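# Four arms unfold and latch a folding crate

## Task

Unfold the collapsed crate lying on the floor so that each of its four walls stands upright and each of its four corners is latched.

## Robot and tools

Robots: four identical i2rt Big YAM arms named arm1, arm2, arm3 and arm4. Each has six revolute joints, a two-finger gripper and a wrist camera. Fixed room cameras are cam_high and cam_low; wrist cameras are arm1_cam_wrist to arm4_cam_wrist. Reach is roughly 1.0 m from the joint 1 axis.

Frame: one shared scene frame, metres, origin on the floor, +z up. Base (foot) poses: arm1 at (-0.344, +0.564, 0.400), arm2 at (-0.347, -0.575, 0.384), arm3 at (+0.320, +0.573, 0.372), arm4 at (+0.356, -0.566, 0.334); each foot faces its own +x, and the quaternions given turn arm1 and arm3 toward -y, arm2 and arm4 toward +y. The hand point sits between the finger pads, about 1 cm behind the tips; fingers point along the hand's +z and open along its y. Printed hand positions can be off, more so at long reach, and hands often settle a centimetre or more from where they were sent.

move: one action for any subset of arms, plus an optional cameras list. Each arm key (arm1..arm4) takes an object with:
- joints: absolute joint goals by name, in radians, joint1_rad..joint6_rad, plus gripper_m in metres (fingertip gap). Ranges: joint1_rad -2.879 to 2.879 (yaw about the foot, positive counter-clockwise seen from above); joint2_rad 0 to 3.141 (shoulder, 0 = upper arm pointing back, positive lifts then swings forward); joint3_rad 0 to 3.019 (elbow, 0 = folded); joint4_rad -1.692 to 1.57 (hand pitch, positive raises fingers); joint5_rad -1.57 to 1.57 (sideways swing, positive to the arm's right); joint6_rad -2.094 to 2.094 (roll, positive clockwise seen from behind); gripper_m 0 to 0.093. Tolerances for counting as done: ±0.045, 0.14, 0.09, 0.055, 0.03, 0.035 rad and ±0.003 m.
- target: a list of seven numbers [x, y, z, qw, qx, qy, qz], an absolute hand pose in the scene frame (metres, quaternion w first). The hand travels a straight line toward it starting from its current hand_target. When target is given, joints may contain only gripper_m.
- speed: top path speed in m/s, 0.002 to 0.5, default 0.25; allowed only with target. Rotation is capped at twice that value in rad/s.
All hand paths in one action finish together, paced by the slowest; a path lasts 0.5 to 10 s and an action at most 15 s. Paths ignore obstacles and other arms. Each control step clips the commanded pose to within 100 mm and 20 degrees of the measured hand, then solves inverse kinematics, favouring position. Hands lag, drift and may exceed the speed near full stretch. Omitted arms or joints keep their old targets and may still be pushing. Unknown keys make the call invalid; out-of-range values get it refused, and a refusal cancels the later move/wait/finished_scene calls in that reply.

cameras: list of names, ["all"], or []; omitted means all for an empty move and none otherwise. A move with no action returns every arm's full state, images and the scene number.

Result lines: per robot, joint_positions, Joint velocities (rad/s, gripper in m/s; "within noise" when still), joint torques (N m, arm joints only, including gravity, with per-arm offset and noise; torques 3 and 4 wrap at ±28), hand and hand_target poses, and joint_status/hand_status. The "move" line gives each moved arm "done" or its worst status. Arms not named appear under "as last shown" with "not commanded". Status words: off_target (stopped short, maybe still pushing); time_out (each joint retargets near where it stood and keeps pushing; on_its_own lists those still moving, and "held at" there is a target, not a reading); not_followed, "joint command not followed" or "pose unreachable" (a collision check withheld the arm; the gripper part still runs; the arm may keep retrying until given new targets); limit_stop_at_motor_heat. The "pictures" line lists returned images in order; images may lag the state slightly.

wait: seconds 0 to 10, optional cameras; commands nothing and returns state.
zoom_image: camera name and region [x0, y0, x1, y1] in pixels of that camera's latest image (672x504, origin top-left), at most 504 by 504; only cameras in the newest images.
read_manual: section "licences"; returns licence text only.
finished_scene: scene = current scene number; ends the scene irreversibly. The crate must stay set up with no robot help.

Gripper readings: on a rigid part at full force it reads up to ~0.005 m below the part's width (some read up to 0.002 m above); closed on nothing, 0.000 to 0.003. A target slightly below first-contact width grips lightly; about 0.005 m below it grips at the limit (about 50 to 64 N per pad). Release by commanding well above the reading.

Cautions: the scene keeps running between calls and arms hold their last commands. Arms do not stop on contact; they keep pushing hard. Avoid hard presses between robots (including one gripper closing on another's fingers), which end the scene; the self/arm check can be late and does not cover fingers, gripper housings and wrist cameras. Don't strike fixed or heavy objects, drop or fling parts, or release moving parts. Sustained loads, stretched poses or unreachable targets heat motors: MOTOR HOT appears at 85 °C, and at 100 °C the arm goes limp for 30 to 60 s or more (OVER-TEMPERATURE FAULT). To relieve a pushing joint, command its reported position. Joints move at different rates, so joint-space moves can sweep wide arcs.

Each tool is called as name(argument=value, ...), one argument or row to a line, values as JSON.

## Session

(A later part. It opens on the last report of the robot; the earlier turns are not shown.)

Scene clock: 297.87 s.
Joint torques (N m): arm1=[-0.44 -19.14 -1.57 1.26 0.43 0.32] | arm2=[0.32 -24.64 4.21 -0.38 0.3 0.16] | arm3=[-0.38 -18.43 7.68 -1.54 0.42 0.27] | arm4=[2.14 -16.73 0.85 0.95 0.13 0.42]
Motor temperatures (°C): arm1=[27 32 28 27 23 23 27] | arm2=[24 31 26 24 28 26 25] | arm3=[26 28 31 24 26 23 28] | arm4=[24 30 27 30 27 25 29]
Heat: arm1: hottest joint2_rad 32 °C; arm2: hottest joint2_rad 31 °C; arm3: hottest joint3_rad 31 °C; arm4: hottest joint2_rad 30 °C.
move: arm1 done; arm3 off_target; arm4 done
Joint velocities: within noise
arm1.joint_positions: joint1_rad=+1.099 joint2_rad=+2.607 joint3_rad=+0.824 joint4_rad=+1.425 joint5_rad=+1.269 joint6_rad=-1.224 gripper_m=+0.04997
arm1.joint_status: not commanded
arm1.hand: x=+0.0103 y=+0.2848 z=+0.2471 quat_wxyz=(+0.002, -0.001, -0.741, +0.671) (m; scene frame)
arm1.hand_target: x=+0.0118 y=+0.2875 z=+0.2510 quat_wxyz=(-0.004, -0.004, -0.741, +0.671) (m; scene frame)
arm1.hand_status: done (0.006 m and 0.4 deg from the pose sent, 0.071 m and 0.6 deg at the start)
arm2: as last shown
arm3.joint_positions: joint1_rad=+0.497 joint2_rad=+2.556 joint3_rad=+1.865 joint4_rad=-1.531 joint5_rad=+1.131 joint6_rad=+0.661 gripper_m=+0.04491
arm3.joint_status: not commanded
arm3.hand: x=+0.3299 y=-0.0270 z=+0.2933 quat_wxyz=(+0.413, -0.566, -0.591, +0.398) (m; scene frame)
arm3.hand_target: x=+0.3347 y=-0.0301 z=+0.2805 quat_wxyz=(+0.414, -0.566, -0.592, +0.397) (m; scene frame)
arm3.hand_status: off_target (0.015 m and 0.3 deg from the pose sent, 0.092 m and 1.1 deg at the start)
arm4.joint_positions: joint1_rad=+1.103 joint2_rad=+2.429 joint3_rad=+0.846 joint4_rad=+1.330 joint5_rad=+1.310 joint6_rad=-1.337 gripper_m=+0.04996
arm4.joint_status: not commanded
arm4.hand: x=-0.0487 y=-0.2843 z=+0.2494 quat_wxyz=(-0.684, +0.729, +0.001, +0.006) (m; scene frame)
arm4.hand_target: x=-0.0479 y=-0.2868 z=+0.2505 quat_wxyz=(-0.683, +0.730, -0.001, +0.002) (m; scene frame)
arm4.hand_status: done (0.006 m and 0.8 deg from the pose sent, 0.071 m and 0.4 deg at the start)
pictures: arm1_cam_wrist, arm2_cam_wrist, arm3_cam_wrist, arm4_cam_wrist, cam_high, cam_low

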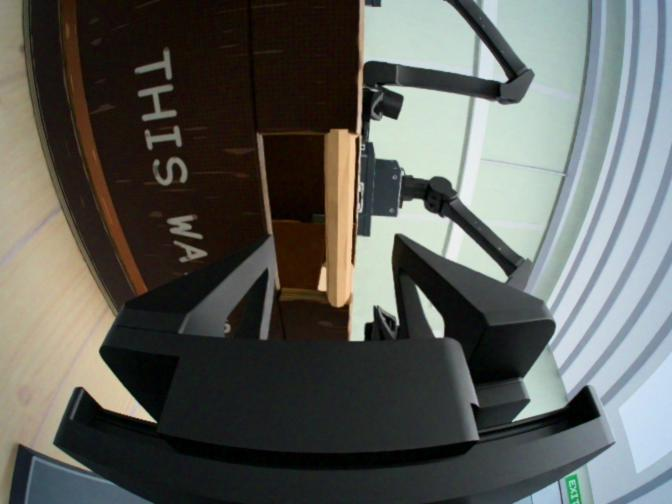

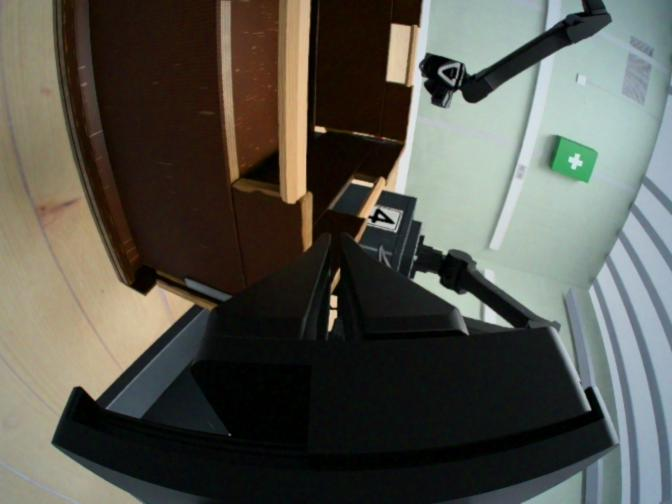

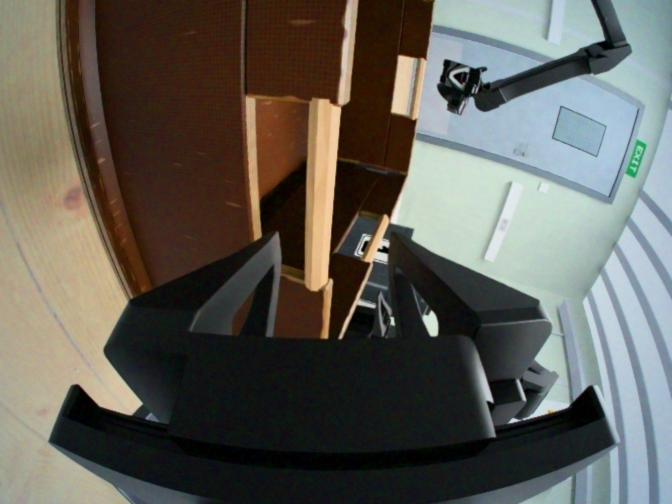

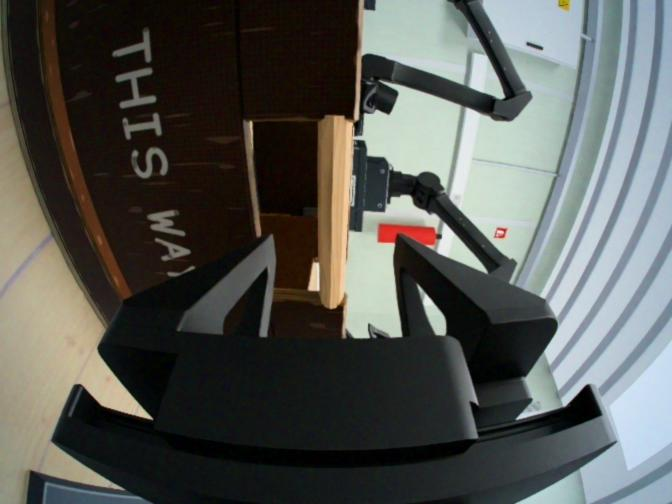

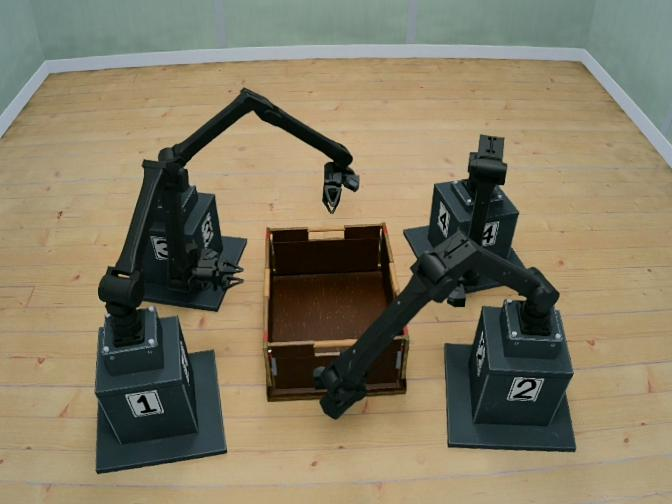

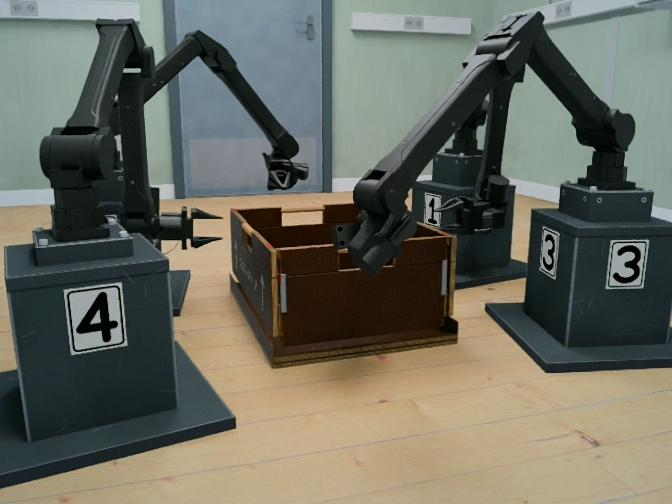

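move(
  arm3={"target":[0.37,-0.12,0.24,-0.4145,0.566,0.592,-0.396],"speed":0.15},
  arm2={"target":[-0.36,0.11,0.22,-0.405,0.585,-0.56,0.425],"speed":0.15},
  cameras=["arm3_cam_wrist","arm2_cam_wrist","cam_high"],
)

zoom_image(
  camera="arm3_cam_wrist",
  region=[100, 0, 600, 160],
)

zoom_image(
  camera="cam_high",
  region=[360, 310, 430, 380],
)

Scene clock: 302.93 s.
Joint torques (N m): arm1=[0.21 -18.43 -1.57 1.35 0.44 0.31] | arm2=[-0.44 -26.29 8.51 -0.92 0.73 0.17] | arm3=[0.26 -20.89 9.32 -1.16 0.55 0.05] | arm4=[2.14 -16.67 0.87 0.87 0.13 0.42]
Motor temperatures (°C): arm1=[27 32 28 27 23 23 27] | arm2=[24 31 26 24 28 26 25] | arm3=[26 29 31 24 26 23 28] | arm4=[24 30 27 30 27 25 28]
Heat: arm1: hottest joint2_rad 32 °C; arm2: hottest joint2_rad 31 °C; arm3: hottest joint3_rad 31 °C; arm4: hottest joint2_rad 30 °C.
move: arm2 done; arm3 off_target
Joint velocities: within noise
arm1.joint_positions: joint1_rad=+1.099 joint2_rad=+2.607 joint3_rad=+0.824 joint4_rad=+1.423 joint5_rad=+1.269 joint6_rad=-1.222 gripper_m=+0.04997
arm1.joint_status: not commanded
arm1.hand: x=+0.0102 y=+0.2848 z=+0.2469 quat_wxyz=(+0.002, -0.001, -0.741, +0.671) (m; scene frame)
arm1.hand_target: x=+0.0117 y=+0.2876 z=+0.2508 quat_wxyz=(-0.003, -0.003, -0.741, +0.671) (m; scene frame)
arm1.hand_status: not commanded
arm2.joint_positions: joint1_rad=+0.392 joint2_rad=+2.967 joint3_rad=+2.467 joint4_rad=-1.690 joint5_rad=+1.160 joint6_rad=+0.594 gripper_m=+0.00510
arm2.joint_status: not commanded
arm2.hand: x=-0.3586 y=+0.1026 z=+0.2138 quat_wxyz=(-0.399, +0.596, -0.553, +0.422) (m; scene frame)
arm2.hand_target: x=-0.3561 y=+0.1099 z=+0.2188 quat_wxyz=(-0.405, +0.590, -0.561, +0.417) (m; scene frame)
arm2.hand_status: done (0.010 m and 1.7 deg from the pose sent, 0.189 m and 2.8 deg at the start; a joint's target at an end of its range on 23 of 73 steps)
arm3.joint_positions: joint1_rad=+0.503 joint2_rad=+2.857 joint3_rad=+2.421 joint4_rad=-1.663 joint5_rad=+1.128 joint6_rad=+0.572 gripper_m=+0.04491
arm3.joint_status: not commanded
arm3.hand: x=+0.3613 y=-0.1194 z=+0.2538 quat_wxyz=(+0.385, -0.570, -0.602, +0.406) (m; scene frame)
arm3.hand_target: x=+0.3694 y=-0.1189 z=+0.2388 quat_wxyz=(+0.389, -0.561, -0.610, +0.403) (m; scene frame)
arm3.hand_status: off_target (0.016 m and 3.7 deg from the pose sent, 0.114 m and 0.3 deg at the start; a joint's target at an end of its range on 44 of 73 steps)
arm4.joint_positions: joint1_rad=+1.100 joint2_rad=+2.429 joint3_rad=+0.846 joint4_rad=+1.330 joint5_rad=+1.310 joint6_rad=-1.337 gripper_m=+0.04996
arm4.joint_status: not commanded
arm4.hand: x=-0.0478 y=-0.2830 z=+0.2494 quat_wxyz=(-0.684, +0.729, +0.000, +0.007) (m; scene frame)
arm4.hand_target: x=-0.0471 y=-0.2856 z=+0.2505 quat_wxyz=(-0.683, +0.730, -0.002, +0.003) (m; scene frame)
arm4.hand_status: not commanded
pictures: arm2_cam_wrist, arm3_cam_wrist, cam_high

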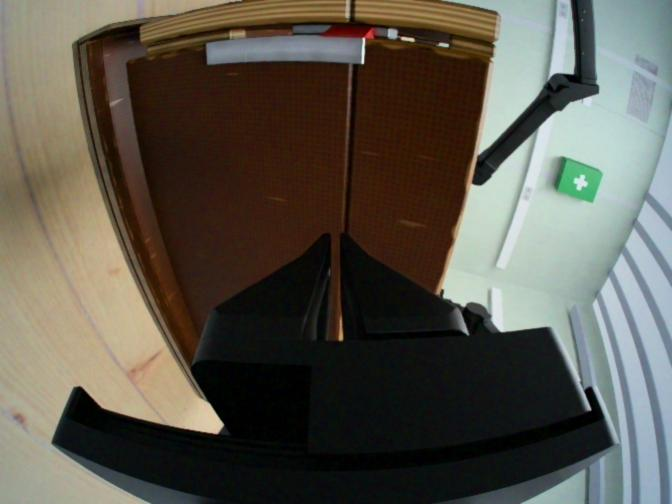

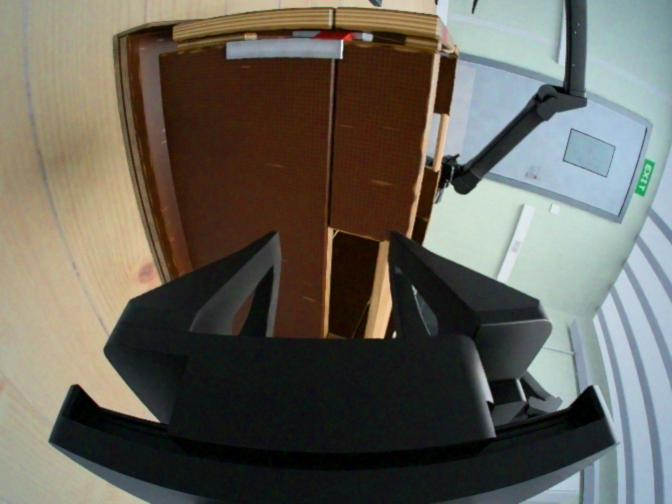

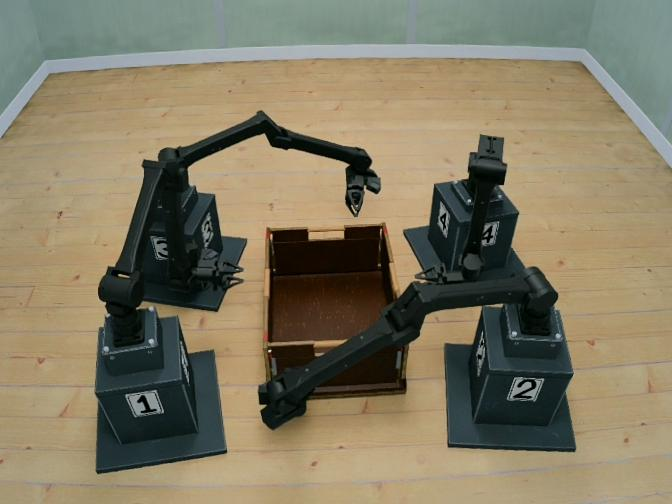

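Scaled by 1.008 from the camera's 672x504 image, which has a finer 960x720 frame.

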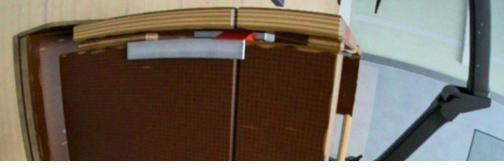

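Scaled by 7.200 from the camera's 672x504 image, which has a finer 960x720 frame.

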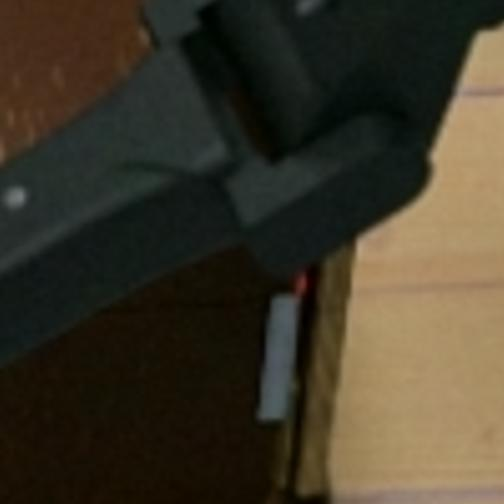

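finished_scene(
  scene=1,
)

The scene is finished: the task was done.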